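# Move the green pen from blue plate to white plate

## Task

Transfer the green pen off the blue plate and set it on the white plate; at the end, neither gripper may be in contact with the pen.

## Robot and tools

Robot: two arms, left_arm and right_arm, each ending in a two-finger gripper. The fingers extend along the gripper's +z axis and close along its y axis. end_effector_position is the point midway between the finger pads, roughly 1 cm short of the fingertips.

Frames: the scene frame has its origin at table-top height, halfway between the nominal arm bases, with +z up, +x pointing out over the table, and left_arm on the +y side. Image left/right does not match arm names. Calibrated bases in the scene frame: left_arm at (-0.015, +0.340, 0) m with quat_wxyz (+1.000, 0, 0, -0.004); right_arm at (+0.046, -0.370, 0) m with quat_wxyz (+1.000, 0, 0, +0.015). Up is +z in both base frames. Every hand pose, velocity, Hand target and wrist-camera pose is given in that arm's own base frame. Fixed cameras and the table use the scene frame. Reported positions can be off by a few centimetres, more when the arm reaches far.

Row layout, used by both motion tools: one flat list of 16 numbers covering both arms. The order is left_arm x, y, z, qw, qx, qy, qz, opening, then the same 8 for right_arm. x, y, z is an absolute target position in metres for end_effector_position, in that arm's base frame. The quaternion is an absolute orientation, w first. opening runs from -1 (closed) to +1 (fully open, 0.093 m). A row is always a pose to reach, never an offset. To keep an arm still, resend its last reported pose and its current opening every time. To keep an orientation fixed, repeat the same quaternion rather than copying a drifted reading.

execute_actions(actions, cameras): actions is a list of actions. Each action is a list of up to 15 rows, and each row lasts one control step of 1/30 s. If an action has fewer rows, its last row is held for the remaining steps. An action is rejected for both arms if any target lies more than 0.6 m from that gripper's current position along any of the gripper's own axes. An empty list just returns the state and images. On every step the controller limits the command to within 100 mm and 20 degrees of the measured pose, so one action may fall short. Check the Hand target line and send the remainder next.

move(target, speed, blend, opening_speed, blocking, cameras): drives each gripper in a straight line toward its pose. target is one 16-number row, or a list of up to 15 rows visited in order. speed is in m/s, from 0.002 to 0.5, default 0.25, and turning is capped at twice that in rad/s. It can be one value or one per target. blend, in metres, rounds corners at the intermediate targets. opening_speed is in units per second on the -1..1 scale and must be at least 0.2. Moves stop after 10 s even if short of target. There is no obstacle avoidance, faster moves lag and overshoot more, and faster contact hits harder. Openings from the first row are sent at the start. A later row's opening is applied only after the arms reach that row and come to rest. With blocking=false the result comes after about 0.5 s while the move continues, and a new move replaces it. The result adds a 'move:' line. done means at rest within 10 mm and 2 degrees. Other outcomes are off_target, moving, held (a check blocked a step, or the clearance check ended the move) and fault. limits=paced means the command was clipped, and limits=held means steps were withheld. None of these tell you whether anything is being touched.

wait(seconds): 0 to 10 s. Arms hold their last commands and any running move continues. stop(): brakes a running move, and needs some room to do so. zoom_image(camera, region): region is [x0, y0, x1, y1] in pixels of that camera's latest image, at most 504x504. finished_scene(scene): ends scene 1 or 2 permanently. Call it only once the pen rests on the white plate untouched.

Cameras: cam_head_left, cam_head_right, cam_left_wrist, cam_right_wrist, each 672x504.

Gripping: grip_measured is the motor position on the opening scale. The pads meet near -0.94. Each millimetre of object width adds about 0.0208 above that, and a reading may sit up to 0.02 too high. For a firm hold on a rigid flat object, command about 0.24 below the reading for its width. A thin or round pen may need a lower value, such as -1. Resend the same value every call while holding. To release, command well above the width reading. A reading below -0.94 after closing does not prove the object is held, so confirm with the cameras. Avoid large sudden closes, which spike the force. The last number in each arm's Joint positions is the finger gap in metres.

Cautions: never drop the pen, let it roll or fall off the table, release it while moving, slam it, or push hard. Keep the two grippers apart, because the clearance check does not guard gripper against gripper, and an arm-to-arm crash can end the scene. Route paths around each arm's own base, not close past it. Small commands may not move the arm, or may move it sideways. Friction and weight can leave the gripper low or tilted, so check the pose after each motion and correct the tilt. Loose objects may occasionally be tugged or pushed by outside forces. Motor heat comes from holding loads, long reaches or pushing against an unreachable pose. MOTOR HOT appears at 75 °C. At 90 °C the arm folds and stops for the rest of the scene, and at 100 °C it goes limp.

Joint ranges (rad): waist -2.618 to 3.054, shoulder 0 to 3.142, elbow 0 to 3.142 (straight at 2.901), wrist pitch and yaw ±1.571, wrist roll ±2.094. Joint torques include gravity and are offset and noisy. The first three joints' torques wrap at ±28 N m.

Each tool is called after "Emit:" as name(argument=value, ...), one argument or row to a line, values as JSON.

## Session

Emit:
execute_actions(
  actions=[],
)

Emit:
zoom_image(
  camera="cam_head_right",
  region=[150, 170, 510, 400],
)

Scene clock: 0.00 s.
left_arm: end_effector_position=(+0.4094, -0.1553, +0.2796) grip_measured=+1.000 end_effector_quat_wxyz=(+0.279, +0.476, +0.794, -0.253) | right_arm: end_effector_position=(+0.3157, -0.1342, +0.3667) grip_measured=+1.000 end_effector_quat_wxyz=(+0.631, +0.105, +0.685, -0.348)
Joint positions: left_arm=[-0.113 1.983 2.211 -1.429 0.696 0.832 0.093] | right_arm=[-0.17 0.925 0.815 0.154 0.486 -0.372 0.093]
Joint velocities: within noise
Joint torques (N m): no reading
Motor temperatures (°C): left_arm=[26 27 28 29 26 28 26] | right_arm=[27 28 25 26 26 27 27]
Heat: left arm: 29 °C; right arm: 28 °C.
Hand target: left_arm +0.4084, -0.1550, +0.2835; +0.283, +0.477, +0.793, -0.251 | right_arm +0.3149, -0.1341, +0.3704; +0.633, +0.106, +0.683, -0.348
Tool commands: left_gripper/opening=+1.0 right_gripper/opening=+1.0

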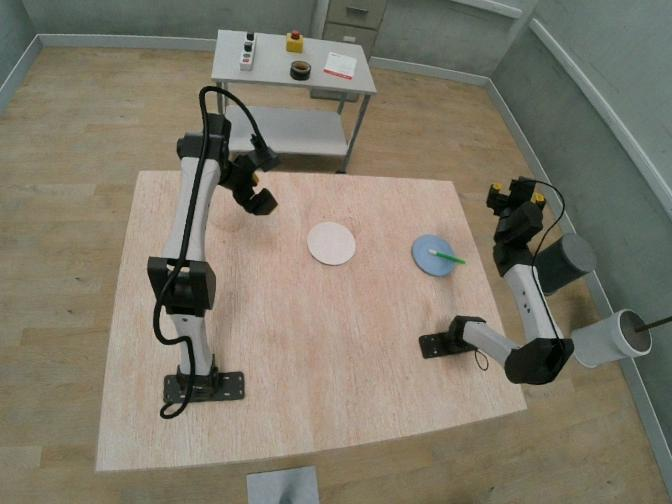

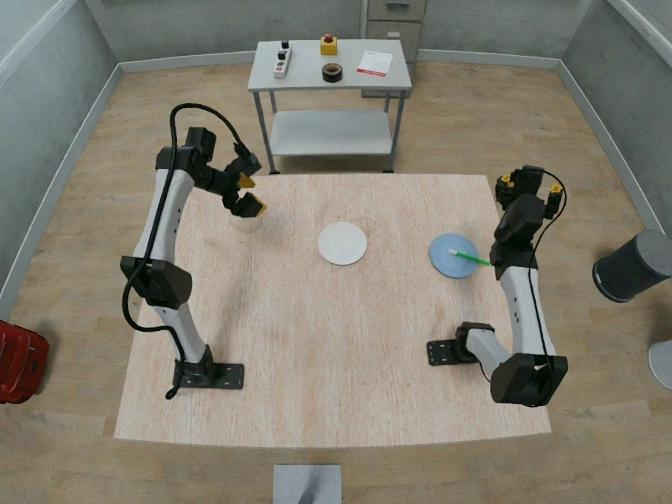

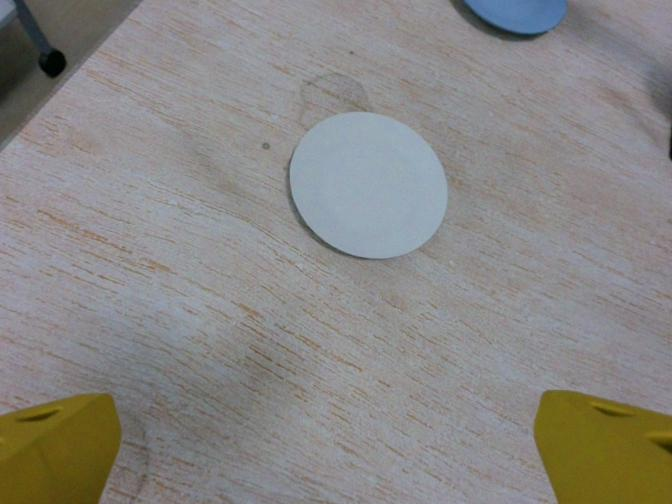

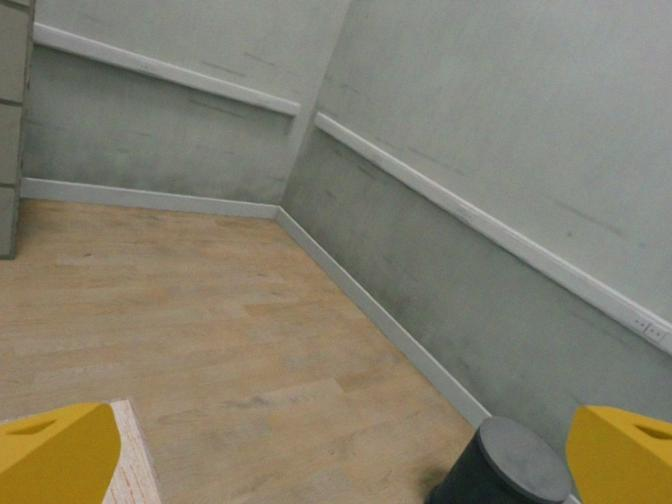

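Scaled by 1.400.

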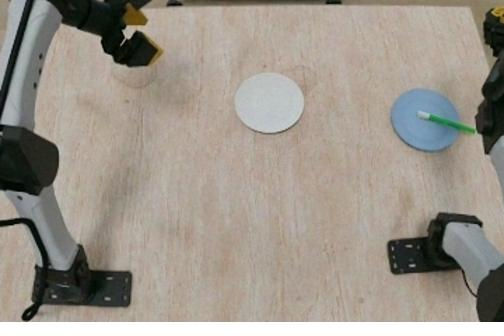

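Emit:
move(
  target=[0.38,-0.02,0.26,0.283,0.477,0.793,-0.251,1,0.31,-0.04,0.15,0,-0.556,0.831,0,1],
)

Emit:
zoom_image(
  camera="cam_head_left",
  region=[380, 200, 500, 300],
)

Scene clock: 17.60 s.
left_arm: end_effector_position=(+0.3909, -0.0173, +0.2535) grip_measured=+1.000 end_effector_quat_wxyz=(+0.299, +0.468, +0.801, -0.224) | right_arm: end_effector_position=(+0.3064, -0.0381, +0.1468) grip_measured=+1.000 end_effector_quat_wxyz=(+0.007, -0.550, +0.835, +0.005)
Joint positions: left_arm=[0.256 1.919 2.029 -1.544 0.756 1.26 0.093] | right_arm=[-0.133 1.707 1.522 -1.382 -0.017 -1.297 0.093]
Joint velocities: within noise
Joint torques (N m): left_arm=[0.58 -10.39 4.53 0.51 0.9 0.18] | right_arm=[0.57 -6.39 8.12 0.08 0.02 -0.02]
Motor temperatures (°C): left_arm=[26 32 29 30 26 28 26] | right_arm=[27 28 27 30 26 27 27]
Heat: left arm: 32 °C; right arm: 30 °C.
Hand target: left_arm +0.3801, -0.0208, +0.2597; +0.303, +0.466, +0.797, -0.236 | right_arm +0.3090, -0.0401, +0.1518; +0.002, -0.556, +0.831, -0.003
Off the commanded pose: left_arm 0.013 m, 4 deg | right_arm 0.005 m, 1 deg.
joint sent to its limit (left arm) — joint 4 (wrist pitch), lower limit. The joint targets are off in orientation, not in position.
move: off_target (left_arm)

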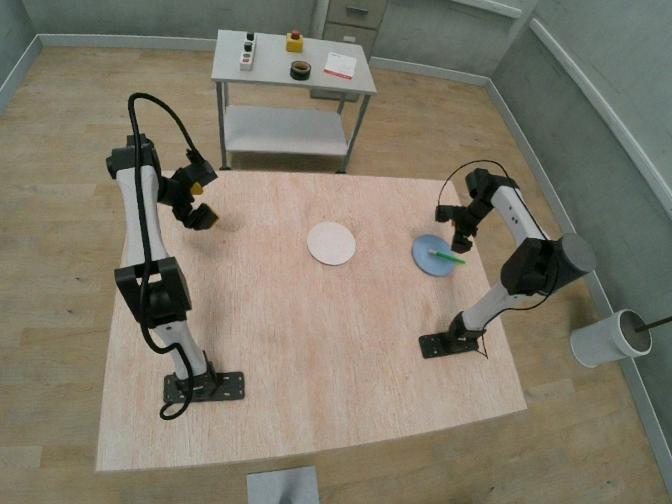

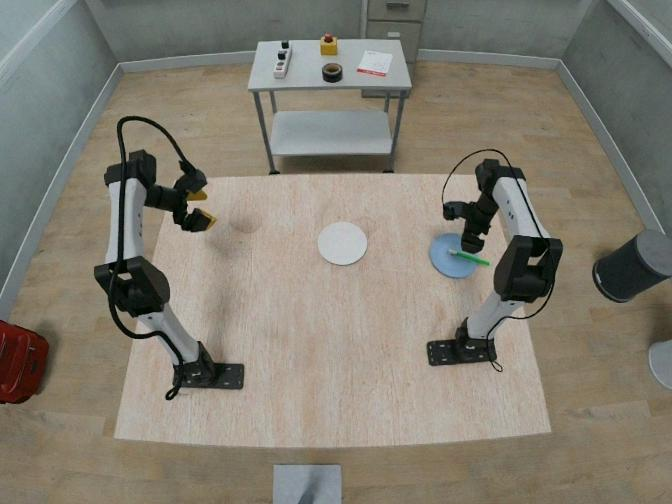

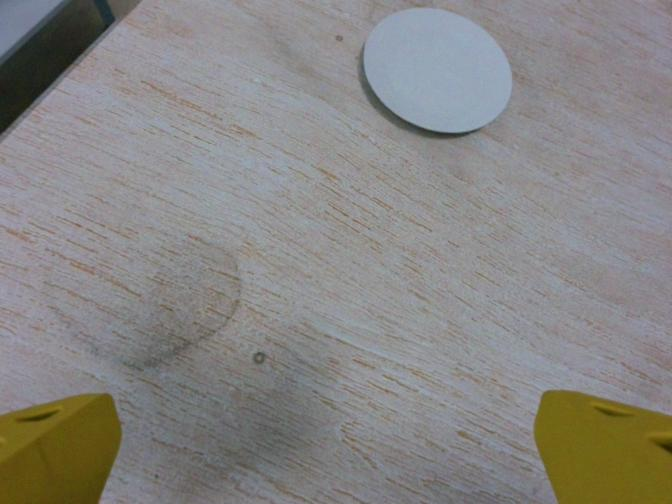

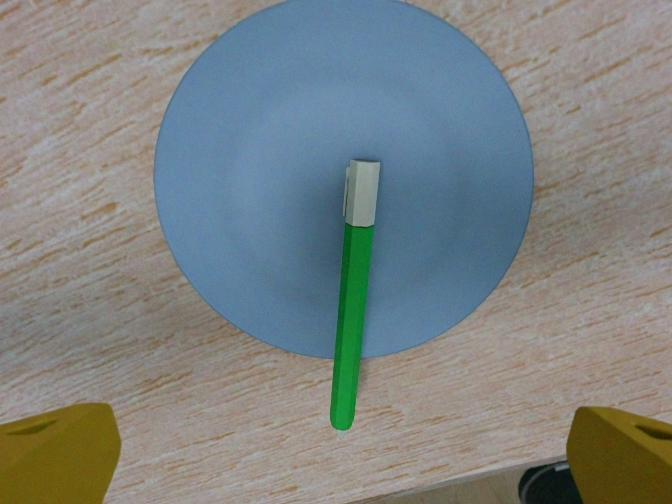

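Scaled by 4.200.

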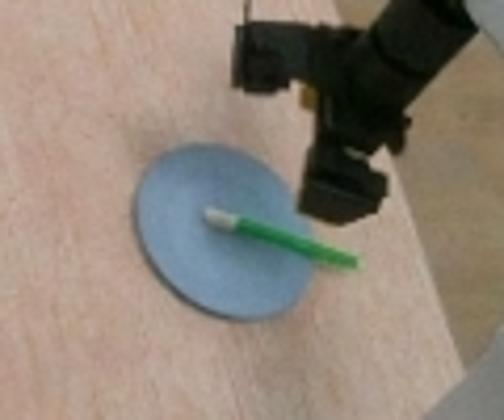

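Emit:
move(
  target=[0.3909,-0.0173,0.2535,0.299,0.468,0.801,-0.224,1,0.304,-0.05,0.05,0,-0.522,0.853,0,1],
  cameras=["cam_right_wrist","cam_head_left"],
)

Scene clock: 28.23 s.
left_arm: end_effector_position=(+0.3909, -0.0173, +0.2535) grip_measured=+1.000 end_effector_quat_wxyz=(+0.299, +0.469, +0.800, -0.224) | right_arm: end_effector_position=(+0.3059, -0.0458, +0.0571) grip_measured=+1.000 end_effector_quat_wxyz=(+0.008, -0.530, +0.848, +0.004)
Joint positions: left_arm=[0.256 1.919 2.029 -1.544 0.756 1.261 0.093] | right_arm=[-0.158 1.749 1.211 -1.028 -0.017 -1.274 0.093]
Joint velocities: within noise
Joint torques (N m): left_arm=[-0.08 -8.05 6.87 0.75 0.57 0.02] | right_arm=[-0.16 -6.78 3.77 0.56 0.01 0.2]
Motor temperatures (°C): left_arm=[26 36 29 30 27 28 26] | right_arm=[27 30 28 28 26 27 27]
Heat: left arm: 36 °C; right arm: 30 °C.
Hand target: left_arm +0.3909, -0.0173, +0.2535; +0.299, +0.469, +0.801, -0.224 | right_arm +0.3038, -0.0497, +0.0501; +0.000, -0.523, +0.852, +0.000
Off the commanded pose: left_arm 0.000 m, 0 deg | right_arm 0.008 m, 1 deg.
move: done
Images, in order (width x height): cam_head_left 672x504, cam_right_wrist 672x504.

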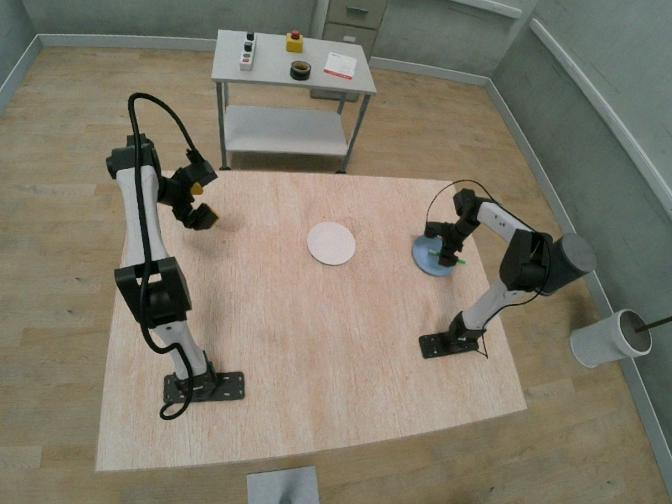

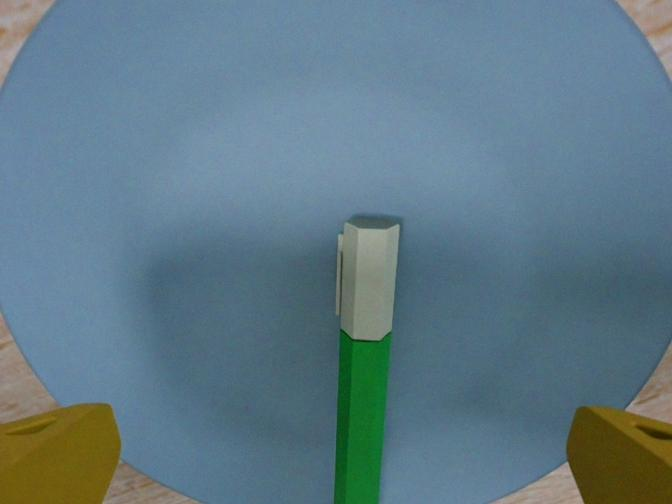

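Emit:
move(
  target=[0.3909,-0.0173,0.2535,0.299,0.468,0.801,-0.224,1,0.306,-0.055,0.036,0,-0.522,0.853,0,1],
  speed=0.06,
  cameras=["cam_right_wrist","cam_head_left"],
)

Emit:
zoom_image(
  camera="cam_head_left",
  region=[380, 200, 500, 300],
)

Scene clock: 35.50 s.
left_arm: end_effector_position=(+0.3909, -0.0173, +0.2535) grip_measured=+1.000 end_effector_quat_wxyz=(+0.299, +0.469, +0.800, -0.224) | right_arm: end_effector_position=(+0.3088, -0.0507, +0.0447) grip_measured=+1.000 end_effector_quat_wxyz=(+0.010, -0.524, +0.852, +0.003)
Joint positions: left_arm=[0.256 1.919 2.029 -1.544 0.756 1.261 0.093] | right_arm=[-0.172 1.772 1.188 -0.975 -0.017 -1.274 0.093]
Joint velocities: within noise
Joint torques (N m): left_arm=[-0.08 -8.05 6.87 0.75 0.57 0.01] | right_arm=[-0.31 -6.5 3.63 0.58 0.01 0.07]
Motor temperatures (°C): left_arm=[26 36 30 30 27 28 26] | right_arm=[27 30 28 28 26 27 27]
Heat: left arm: 36 °C; right arm: 30 °C.
Hand target: left_arm +0.3909, -0.0173, +0.2535; +0.299, +0.468, +0.801, -0.224 | right_arm +0.3058, -0.0549, +0.0363; +0.000, -0.522, +0.853, +0.000
Off the commanded pose: left_arm 0.000 m, 0 deg | right_arm 0.010 m, 1 deg.
move: done
Images, in order (width x height): cam_head_left 672x504, cam_right_wrist 672x504.

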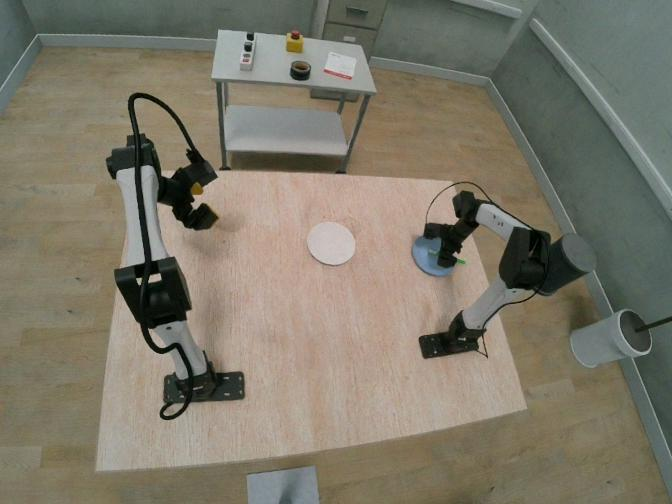

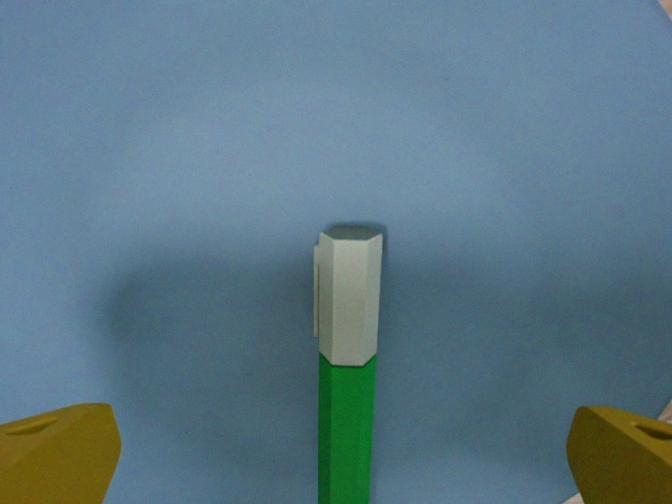

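Scaled by 4.200.

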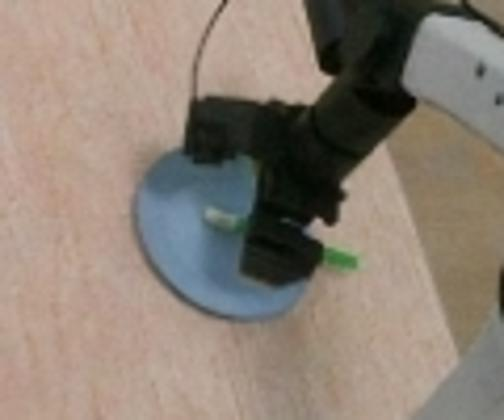

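Emit:
move(
  target=[0.3909,-0.0173,0.2535,0.299,0.468,0.801,-0.224,1,0.306,-0.055,0.036,0,-0.522,0.853,0,-1],
  opening_speed=1.2,
  speed=0.06,
  cameras=["cam_right_wrist"],
)

Emit:
move(
  target=[
    [0.3909,-0.0173,0.2535,0.299,0.468,0.801,-0.224,1,0.306,-0.05,0.13,0,-0.522,0.853,0,-1],
    [0.3909,-0.0173,0.2535,0.299,0.468,0.801,-0.224,1,0.355,0.31,0.12,0,-0.522,0.853,0,-1],
  ],
  speed=[0.12,0.2],
  blend=0.03,
  cameras=["cam_right_wrist","cam_head_right"],
)

Emit:
zoom_image(
  camera="cam_head_right",
  region=[270, 180, 420, 300],
)

Scene clock: 46.43 s.
left_arm: end_effector_position=(+0.3909, -0.0173, +0.2535) grip_measured=+1.000 end_effector_quat_wxyz=(+0.299, +0.469, +0.800, -0.224) | right_arm: end_effector_position=(+0.3088, -0.0507, +0.0447) grip_measured=-0.977 end_effector_quat_wxyz=(+0.010, -0.524, +0.852, +0.003)
Joint positions: left_arm=[0.256 1.919 2.029 -1.544 0.756 1.261 0.093] | right_arm=[-0.172 1.772 1.188 -0.975 -0.017 -1.274 0]
Joint velocities: within noise
Joint torques (N m): left_arm=[-0.08 -8.08 6.87 0.75 0.57 0] | right_arm=[-0.24 -6.46 3.62 0.58 0.02 0.06]
Motor temperatures (°C): left_arm=[26 37 31 30 27 28 26] | right_arm=[27 31 28 28 26 27 27]
Heat: left arm: 37 °C; right arm: 31 °C.
Hand target: left_arm +0.3909, -0.0173, +0.2535; +0.299, +0.468, +0.801, -0.224 | right_arm +0.3056, -0.0548, +0.0363; +0.000, -0.522, +0.853, +0.000
Off the commanded pose: left_arm 0.000 m, 0 deg | right_arm 0.010 m, 1 deg.
move: done
Images, in order (width x height): cam_right_wrist 672x504.

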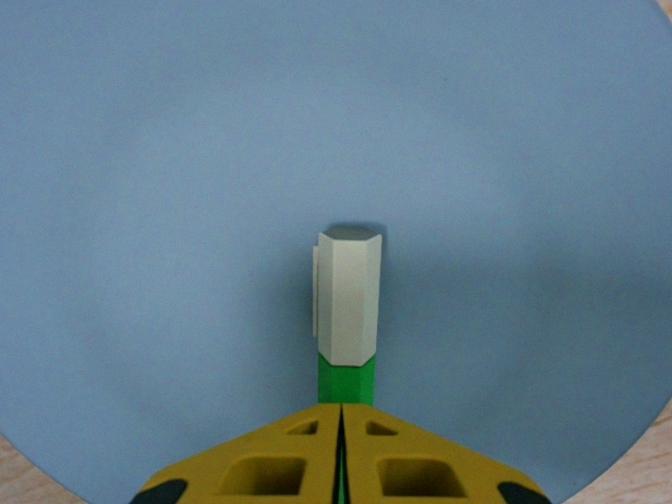

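Scene clock: 50.10 s.
left_arm: end_effector_position=(+0.3909, -0.0173, +0.2535) grip_measured=+1.000 end_effector_quat_wxyz=(+0.299, +0.469, +0.800, -0.224) | right_arm: end_effector_position=(+0.3520, +0.3132, +0.1192) grip_measured=-0.977 end_effector_quat_wxyz=(+0.026, -0.532, +0.846, +0.010)
Joint positions: left_arm=[0.256 1.919 2.029 -1.544 0.756 1.261 0.093] | right_arm=[0.723 2.407 2.452 -1.561 -0.011 -0.398 0]
Joint velocities: within noise
Joint torques (N m): left_arm=[-0.08 -8.06 6.87 0.75 0.57 0.01] | right_arm=[-0.35 -11.62 7.97 0.22 0.05 0.19]
Motor temperatures (°C): left_arm=[26 37 31 30 27 28 26] | right_arm=[27 31 28 27 26 27 27]
Heat: left arm: 37 °C; right arm: 31 °C.
Hand target: left_arm +0.3909, -0.0173, +0.2535; +0.299, +0.468, +0.801, -0.224 | right_arm +0.3557, +0.3089, +0.1197; +0.024, -0.524, +0.851, +0.001
Off the commanded pose: left_arm 0.000 m, 0 deg | right_arm 0.004 m, 3 deg.
joint sent to its limit (right arm) — joint 4 (wrist pitch), lower limit. The joint targets are off in orientation, not in position.
move: off_target (right_arm)
Images, in order (width x height): cam_head_right 672x504, cam_right_wrist 672x504.

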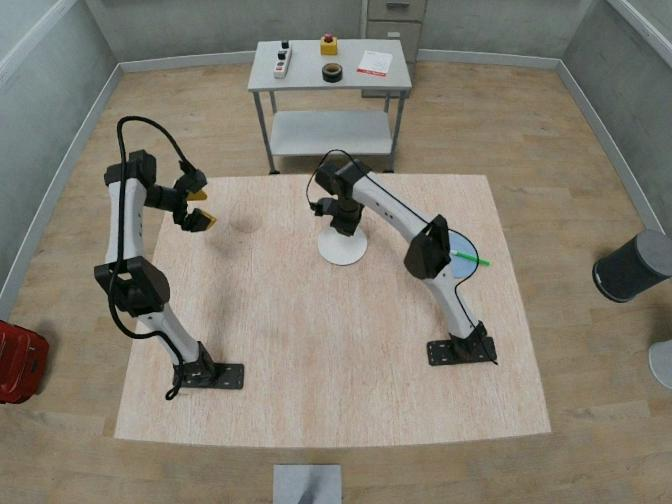

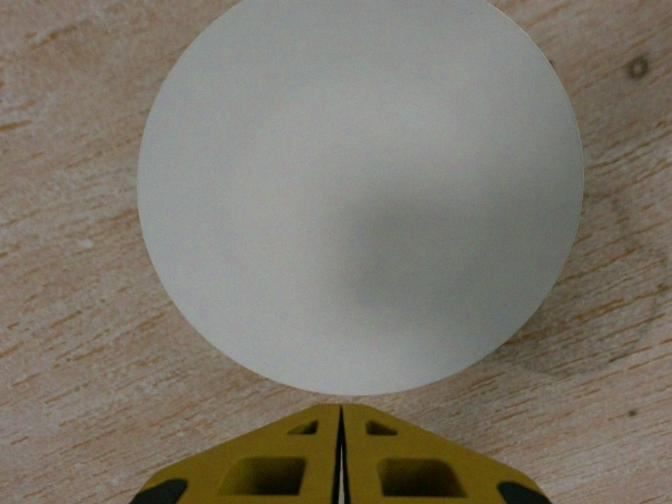

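Scaled by 3.360.

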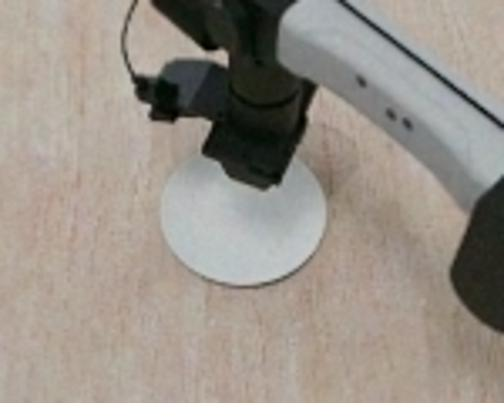

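Emit:
move(
  target=[
    [0.3909,-0.0173,0.2535,0.299,0.468,0.801,-0.224,1,0.306,-0.03,0.13,0,-0.522,0.853,0,-1],
    [0.3909,-0.0173,0.2535,0.299,0.468,0.801,-0.224,1,0.304,-0.055,0.095,0,-0.522,0.853,0,0.6],
  ],
  blend=0.03,
  cameras=[],
)

Emit:
move(
  target=[0.3909,-0.0173,0.2535,0.299,0.468,0.801,-0.224,1,0.305,-0.056,0.019,0,-0.522,0.853,0,0.6],
  speed=0.07,
  cameras=["cam_right_wrist"],
)

Scene clock: 59.80 s.
left_arm: end_effector_position=(+0.3909, -0.0173, +0.2535) grip_measured=+1.000 end_effector_quat_wxyz=(+0.299, +0.469, +0.800, -0.224) | right_arm: end_effector_position=(+0.3045, -0.0531, +0.0987) grip_measured=+0.598 end_effector_quat_wxyz=(-0.002, -0.514, +0.858, +0.007)
Joint positions: left_arm=[0.256 1.919 2.029 -1.544 0.756 1.261 0.093] | right_arm=[-0.177 1.73 1.358 -1.21 -0.008 -1.257 0.074]
Joint velocities: within noise
Joint torques (N m): left_arm=[-0.08 -8.06 6.87 0.75 0.57 0] | right_arm=[0.1 -8.25 3.62 0.52 -0.1 -0.03]
Motor temperatures (°C): left_arm=[26 38 32 30 27 28 26] | right_arm=[27 34 29 27 26 27 27]
Heat: left arm: 38 °C; right arm: 34 °C.
Hand target: left_arm +0.3909, -0.0173, +0.2535; +0.299, +0.468, +0.801, -0.224 | right_arm +0.3029, -0.0543, +0.0951; -0.002, -0.518, +0.855, +0.003
Off the commanded pose: left_arm 0.000 m, 0 deg | right_arm 0.004 m, 1 deg.
move: done; blend cut to 0.0215 m at target 1
No camera images: "cameras" was empty.

Scene clock: 61.97 s.
left_arm: end_effector_position=(+0.3909, -0.0173, +0.2535) grip_measured=+1.000 end_effector_quat_wxyz=(+0.299, +0.469, +0.800, -0.224) | right_arm: end_effector_position=(+0.3079, -0.0537, +0.0268) grip_measured=+0.598 end_effector_quat_wxyz=(+0.006, -0.519, +0.855, +0.000)
Joint positions: left_arm=[0.256 1.919 2.029 -1.544 0.756 1.261 0.093] | right_arm=[-0.177 1.797 1.143 -0.906 -0.008 -1.268 0.074]
Joint velocities: within noise
Joint torques (N m): left_arm=[-0.09 -8.06 6.89 0.75 0.57 0] | right_arm=[-0.17 -6.68 3.56 0.59 -0.08 -0.04]
Motor temperatures (°C): left_arm=[26 38 32 30 27 28 26] | right_arm=[27 34 29 27 26 27 27]
Heat: left arm: 38 °C; right arm: 34 °C.
Hand target: left_arm +0.3909, -0.0173, +0.2535; +0.299, +0.468, +0.801, -0.224 | right_arm +0.3050, -0.0560, +0.0192; +0.000, -0.522, +0.853, +0.000
Off the commanded pose: left_arm 0.000 m, 0 deg | right_arm 0.009 m, 1 deg.
move: done
Images, in order (width x height): cam_right_wrist 672x504.

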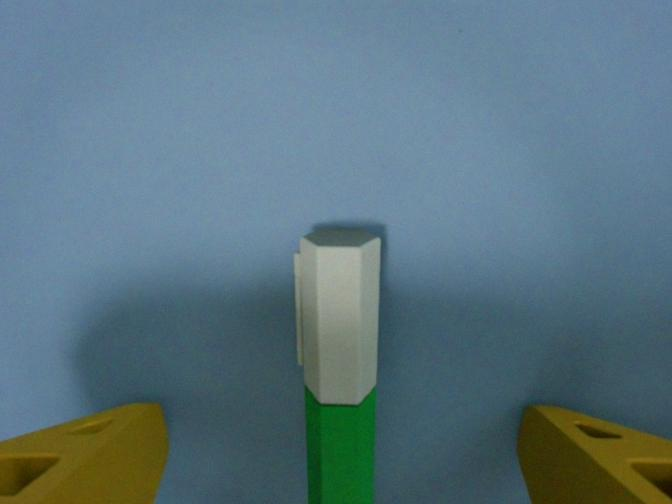

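Emit:
move(
  target=[0.3909,-0.0173,0.2535,0.299,0.468,0.801,-0.224,1,0.305,-0.056,0.015,0,-0.522,0.853,0,-1],
  opening_speed=1.2,
  speed=0.06,
  cameras=["cam_right_wrist"],
)

Scene clock: 69.30 s.
left_arm: end_effector_position=(+0.3909, -0.0173, +0.2535) grip_measured=+1.000 end_effector_quat_wxyz=(+0.299, +0.469, +0.800, -0.224) | right_arm: end_effector_position=(+0.3099, -0.0541, +0.0248) grip_measured=-0.856 end_effector_quat_wxyz=(+0.010, -0.520, +0.854, -0.004)
Joint positions: left_arm=[0.256 1.919 2.029 -1.544 0.756 1.261 0.093] | right_arm=[-0.177 1.799 1.136 -0.888 -0.008 -1.27 0.004]
Joint velocities: within noise
Joint torques (N m): left_arm=[-0.08 -8.06 6.87 0.75 0.57 0] | right_arm=[-0.18 -6.24 3.38 0.55 -0.08 -0.02]
Motor temperatures (°C): left_arm=[26 38 32 30 27 28 26] | right_arm=[27 34 29 27 26 27 27]
Heat: left arm: 38 °C; right arm: 34 °C.
Hand target: left_arm +0.3909, -0.0173, +0.2535; +0.299, +0.468, +0.801, -0.224 | right_arm +0.3046, -0.0558, +0.0153; +0.000, -0.522, +0.853, +0.000
Off the commanded pose: left_arm 0.000 m, 0 deg | right_arm 0.011 m, 1 deg.
move: off_target (right_arm)
Images, in order (width x height): cam_right_wrist 672x504.

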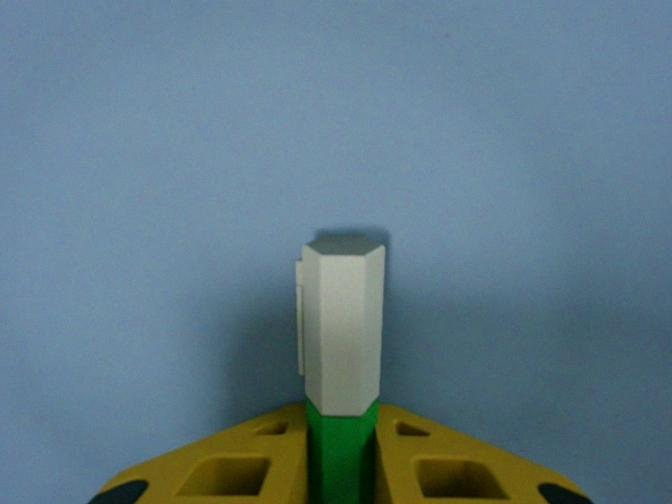

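Emit:
move(
  target=[
    [0.3909,-0.0173,0.2535,0.299,0.468,0.801,-0.224,1,0.306,-0.05,0.11,0,-0.522,0.853,0,-1],
    [0.3909,-0.0173,0.2535,0.299,0.468,0.801,-0.224,1,0.333,0.333,0.09,0,-0.522,0.853,0,-1],
  ],
  speed=[0.12,0.2],
  blend=0.03,
  cameras=["cam_right_wrist","cam_head_right"],
)

Emit:
zoom_image(
  camera="cam_head_right",
  region=[270, 180, 420, 300],
)

Scene clock: 81.57 s.
left_arm: end_effector_position=(+0.3909, -0.0173, +0.2535) grip_measured=+1.000 end_effector_quat_wxyz=(+0.299, +0.469, +0.800, -0.224) | right_arm: end_effector_position=(+0.3284, +0.3364, +0.0907) grip_measured=-0.865 end_effector_quat_wxyz=(+0.004, -0.533, +0.846, +0.010)
Joint positions: left_arm=[0.256 1.919 2.029 -1.544 0.756 1.261 0.093] | right_arm=[0.791 2.427 2.372 -1.505 -0.018 -0.334 0.004]
Joint velocities: within noise
Joint torques (N m): left_arm=[-0.06 -8.06 6.87 0.75 0.58 0] | right_arm=[-0.32 -11.48 8.14 0.13 0.04 0.2]
Motor temperatures (°C): left_arm=[26 39 32 30 27 28 26] | right_arm=[27 34 29 27 26 27 27]
Heat: left arm: 39 °C; right arm: 34 °C.
Hand target: left_arm +0.3909, -0.0173, +0.2535; +0.299, +0.468, +0.801, -0.224 | right_arm +0.3328, +0.3332, +0.0900; +0.001, -0.526, +0.851, +0.002
Off the commanded pose: left_arm 0.000 m, 0 deg | right_arm 0.006 m, 2 deg.
move: done
Images, in order (width x height): cam_head_right 672x504, cam_right_wrist 672x504.

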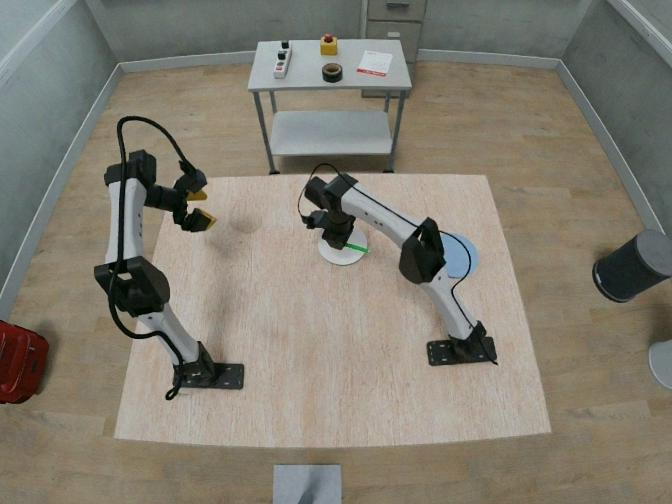

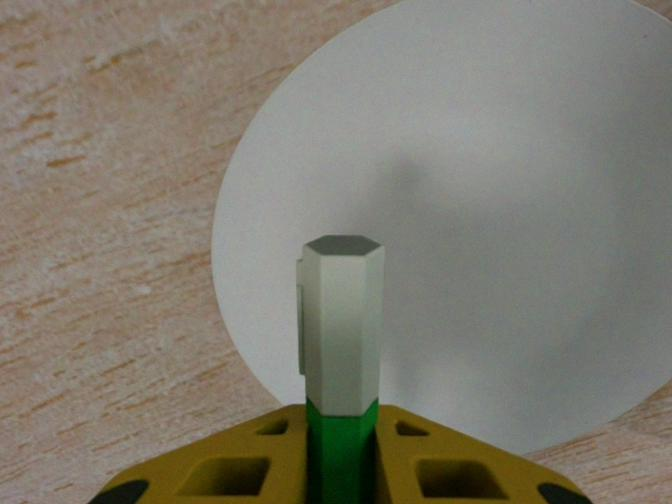

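Scaled by 3.360.

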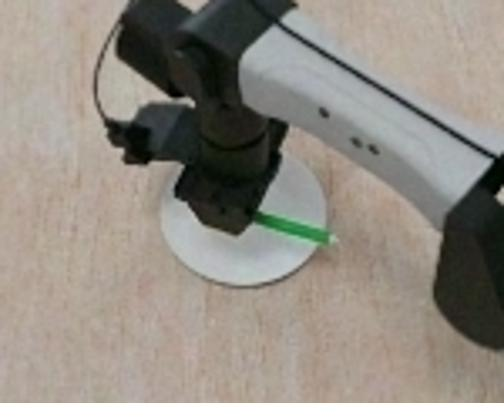

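Emit:
move(
  target=[
    [0.3909,-0.0173,0.2535,0.299,0.468,0.801,-0.224,1,0.35,0.345,0.05,0,-0.522,0.853,0,-1],
    [0.3909,-0.0173,0.2535,0.299,0.468,0.801,-0.224,1,0.346,0.345,0.02,0,-0.522,0.853,0,-1],
  ],
  speed=[0.12,0.05],
  blend=0.01,
  cameras=["cam_right_wrist","cam_head_right"],
)

Emit:
zoom_image(
  camera="cam_head_right",
  region=[270, 180, 420, 300],
)

Scene clock: 91.00 s.
left_arm: end_effector_position=(+0.3909, -0.0173, +0.2535) grip_measured=+1.000 end_effector_quat_wxyz=(+0.299, +0.469, +0.800, -0.224) | right_arm: end_effector_position=(+0.3413, +0.3450, +0.0283) grip_measured=-0.865 end_effector_quat_wxyz=(-0.009, -0.528, +0.849, +0.007)
Joint positions: left_arm=[0.256 1.919 2.029 -1.544 0.756 1.261 0.093] | right_arm=[0.784 2.534 2.319 -1.371 -0.018 -0.328 0.004]
Joint velocities: within noise
Joint torques (N m): left_arm=[-0.08 -8.06 6.87 0.75 0.57 0] | right_arm=[0.14 -14.06 2.89 0.87 0.07 0.22]
Motor temperatures (°C): left_arm=[26 39 32 30 27 28 26] | right_arm=[27 37 30 27 26 27 28]
Heat: left arm: 39 °C; right arm: 37 °C.
Hand target: left_arm +0.3909, -0.0173, +0.2535; +0.299, +0.468, +0.801, -0.224 | right_arm +0.3459, +0.3451, +0.0203; -0.001, -0.522, +0.853, +0.000
Off the commanded pose: left_arm 0.000 m, 0 deg | right_arm 0.010 m, 2 deg.
move: done
Images, in order (width x height): cam_head_right 672x504, cam_right_wrist 672x504.

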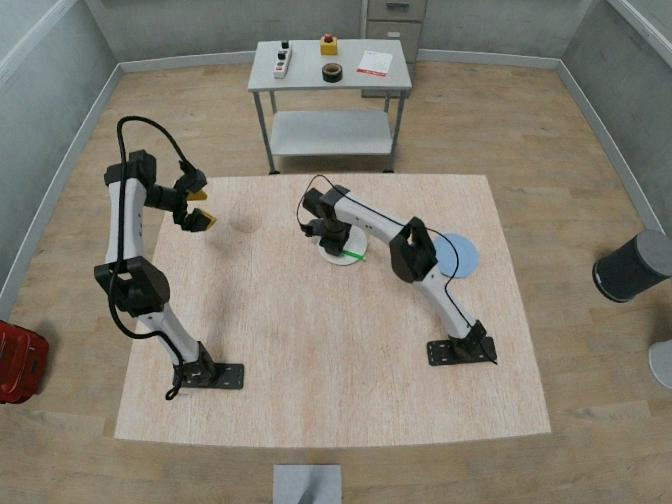

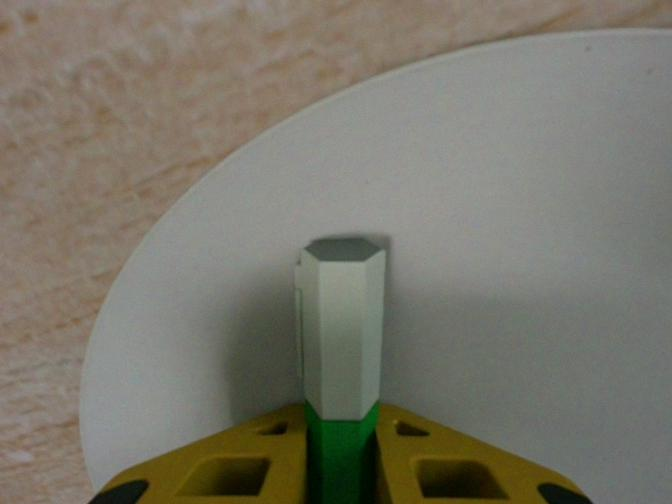

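Scaled by 3.360.

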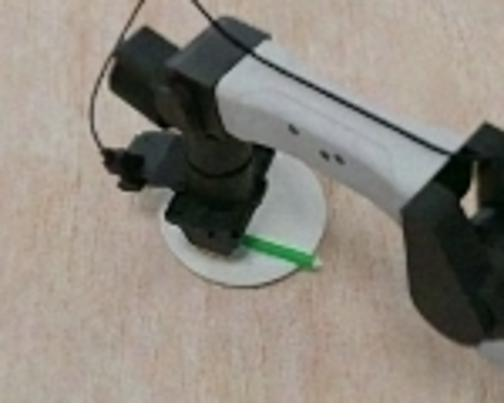

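Emit:
move(
  target=[
    [0.3909,-0.0173,0.2535,0.299,0.468,0.801,-0.224,1,0.358,0.347,0.04,0,-0.522,0.853,0,-1],
    [0.3909,-0.0173,0.2535,0.299,0.468,0.801,-0.224,1,0.371,0.349,0.017,0,-0.522,0.853,0,-1],
  ],
  speed=[0.1,0.05],
  cameras=["cam_right_wrist","cam_head_right"],
)

Emit:
zoom_image(
  camera="cam_head_right",
  region=[270, 180, 420, 300],
)

Scene clock: 96.27 s.
left_arm: end_effector_position=(+0.3909, -0.0173, +0.2535) grip_measured=+1.000 end_effector_quat_wxyz=(+0.299, +0.469, +0.800, -0.224) | right_arm: end_effector_position=(+0.3690, +0.3543, +0.0308) grip_measured=-0.865 end_effector_quat_wxyz=(+0.015, -0.519, +0.854, +0.012)
Joint positions: left_arm=[0.256 1.919 2.029 -1.544 0.756 1.261 0.093] | right_arm=[0.76 2.656 2.56 -1.44 -0.017 -0.332 0.004]
Joint velocities: within noise
Joint torques (N m): left_arm=[-0.09 -8.06 6.87 0.75 0.57 0] | right_arm=[-0.18 -10.92 7.28 0.28 0.07 -0.02]
Motor temperatures (°C): left_arm=[26 39 33 30 27 28 26] | right_arm=[27 38 30 27 26 27 28]
Heat: left arm: 39 °C; right arm: 38 °C.
Hand target: left_arm +0.3909, -0.0173, +0.2535; +0.299, +0.468, +0.801, -0.224 | right_arm +0.3707, +0.3486, +0.0171; +0.001, -0.522, +0.853, +0.000
Off the commanded pose: left_arm 0.000 m, 0 deg | right_arm 0.015 m, 2 deg.
move: off_target (right_arm)
Images, in order (width x height): cam_head_right 672x504, cam_right_wrist 672x504.

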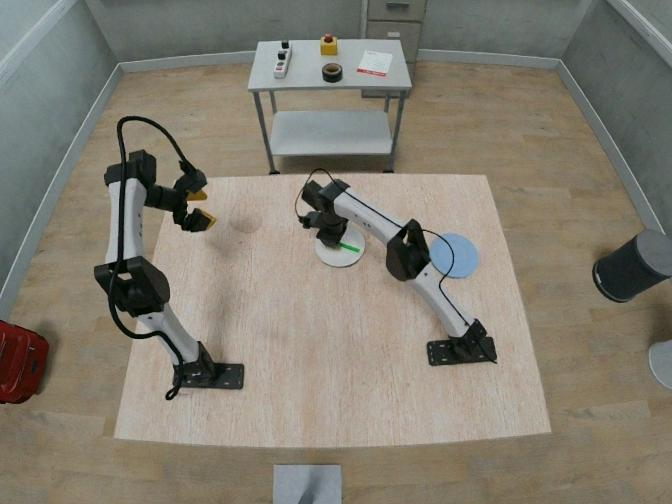

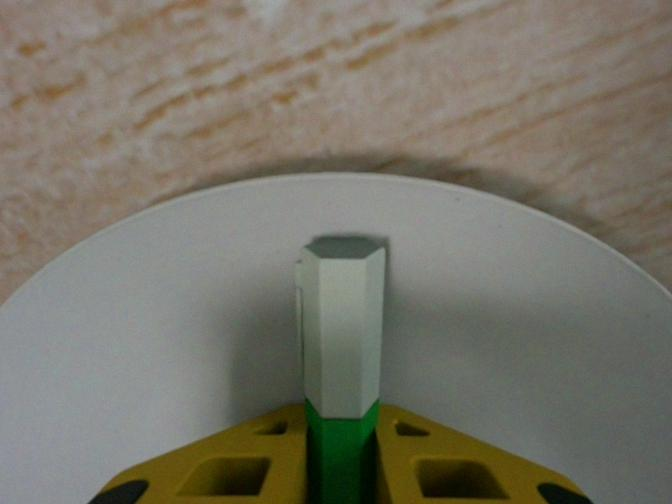

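Scaled by 3.360.

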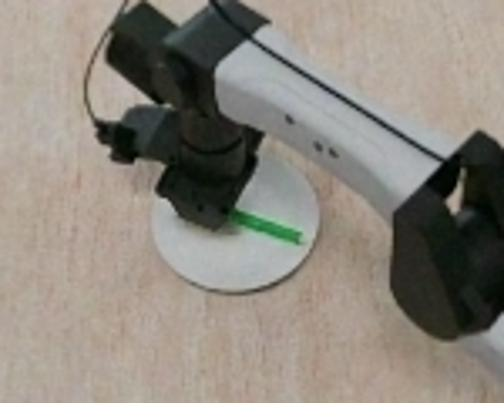

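Emit:
move(
  target=[
    [0.3909,-0.0173,0.2535,0.299,0.468,0.801,-0.224,1,0.371,0.346,0.010,0,-0.522,0.853,0,-0.2],
    [0.3909,-0.0173,0.2535,0.299,0.468,0.801,-0.224,1,0.366,0.347,0.12,0,-0.522,0.853,0,-0.2],
  ],
  opening_speed=0.8,
  speed=[0.04,0.12],
  cameras=["cam_right_wrist","cam_head_right"],
)

Scene clock: 103.83 s.
left_arm: end_effector_position=(+0.3909, -0.0173, +0.2535) grip_measured=+1.000 end_effector_quat_wxyz=(+0.299, +0.469, +0.800, -0.224) | right_arm: end_effector_position=(+0.3680, +0.3527, +0.1084) grip_measured=-0.202 end_effector_quat_wxyz=(+0.065, -0.517, +0.853, +0.024)
Joint positions: left_arm=[0.256 1.919 2.029 -1.544 0.756 1.261 0.093] | right_arm=[0.758 2.564 2.692 -1.561 -0.018 -0.331 0.035]
Joint velocities: within noise
Joint torques (N m): left_arm=[-0.08 -8.06 6.89 0.75 0.57 0] | right_arm=[0.21 -16.58 5.34 0.47 0.06 0.07]
Motor temperatures (°C): left_arm=[26 39 33 30 27 28 26] | right_arm=[27 41 30 27 26 27 28]
Heat: left arm: 39 °C; right arm: 41 °C.
Hand target: left_arm +0.3909, -0.0173, +0.2535; +0.299, +0.468, +0.801, -0.224 | right_arm +0.3655, +0.3468, +0.1193; +0.067, -0.518, +0.853, +0.016
Off the commanded pose: left_arm 0.000 m, 0 deg | right_arm 0.013 m, 8 deg.
joint sent to its limit (right arm) — joint 4 (wrist pitch), lower limit. The joint targets are off in orientation, not in position.
move: off_target (right_arm)
Images, in order (width x height): cam_head_right 672x504, cam_right_wrist 672x504.

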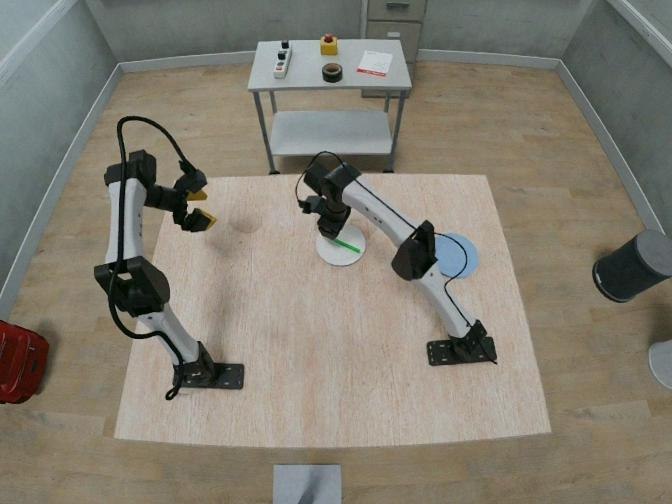

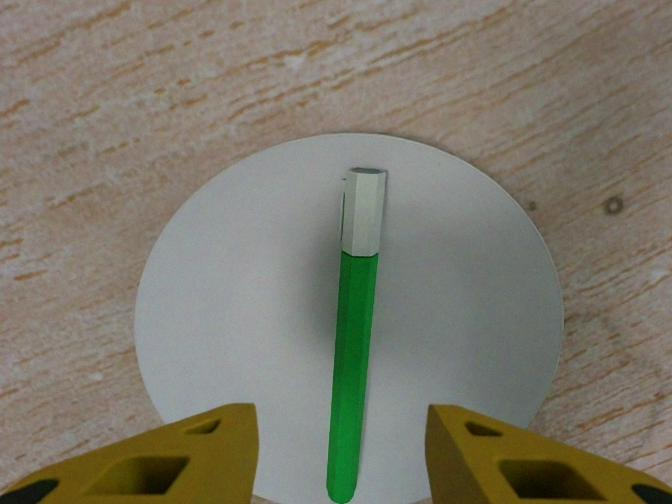

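Emit:
finished_scene(
  scene=2,
)

The scene is finished: the task was done.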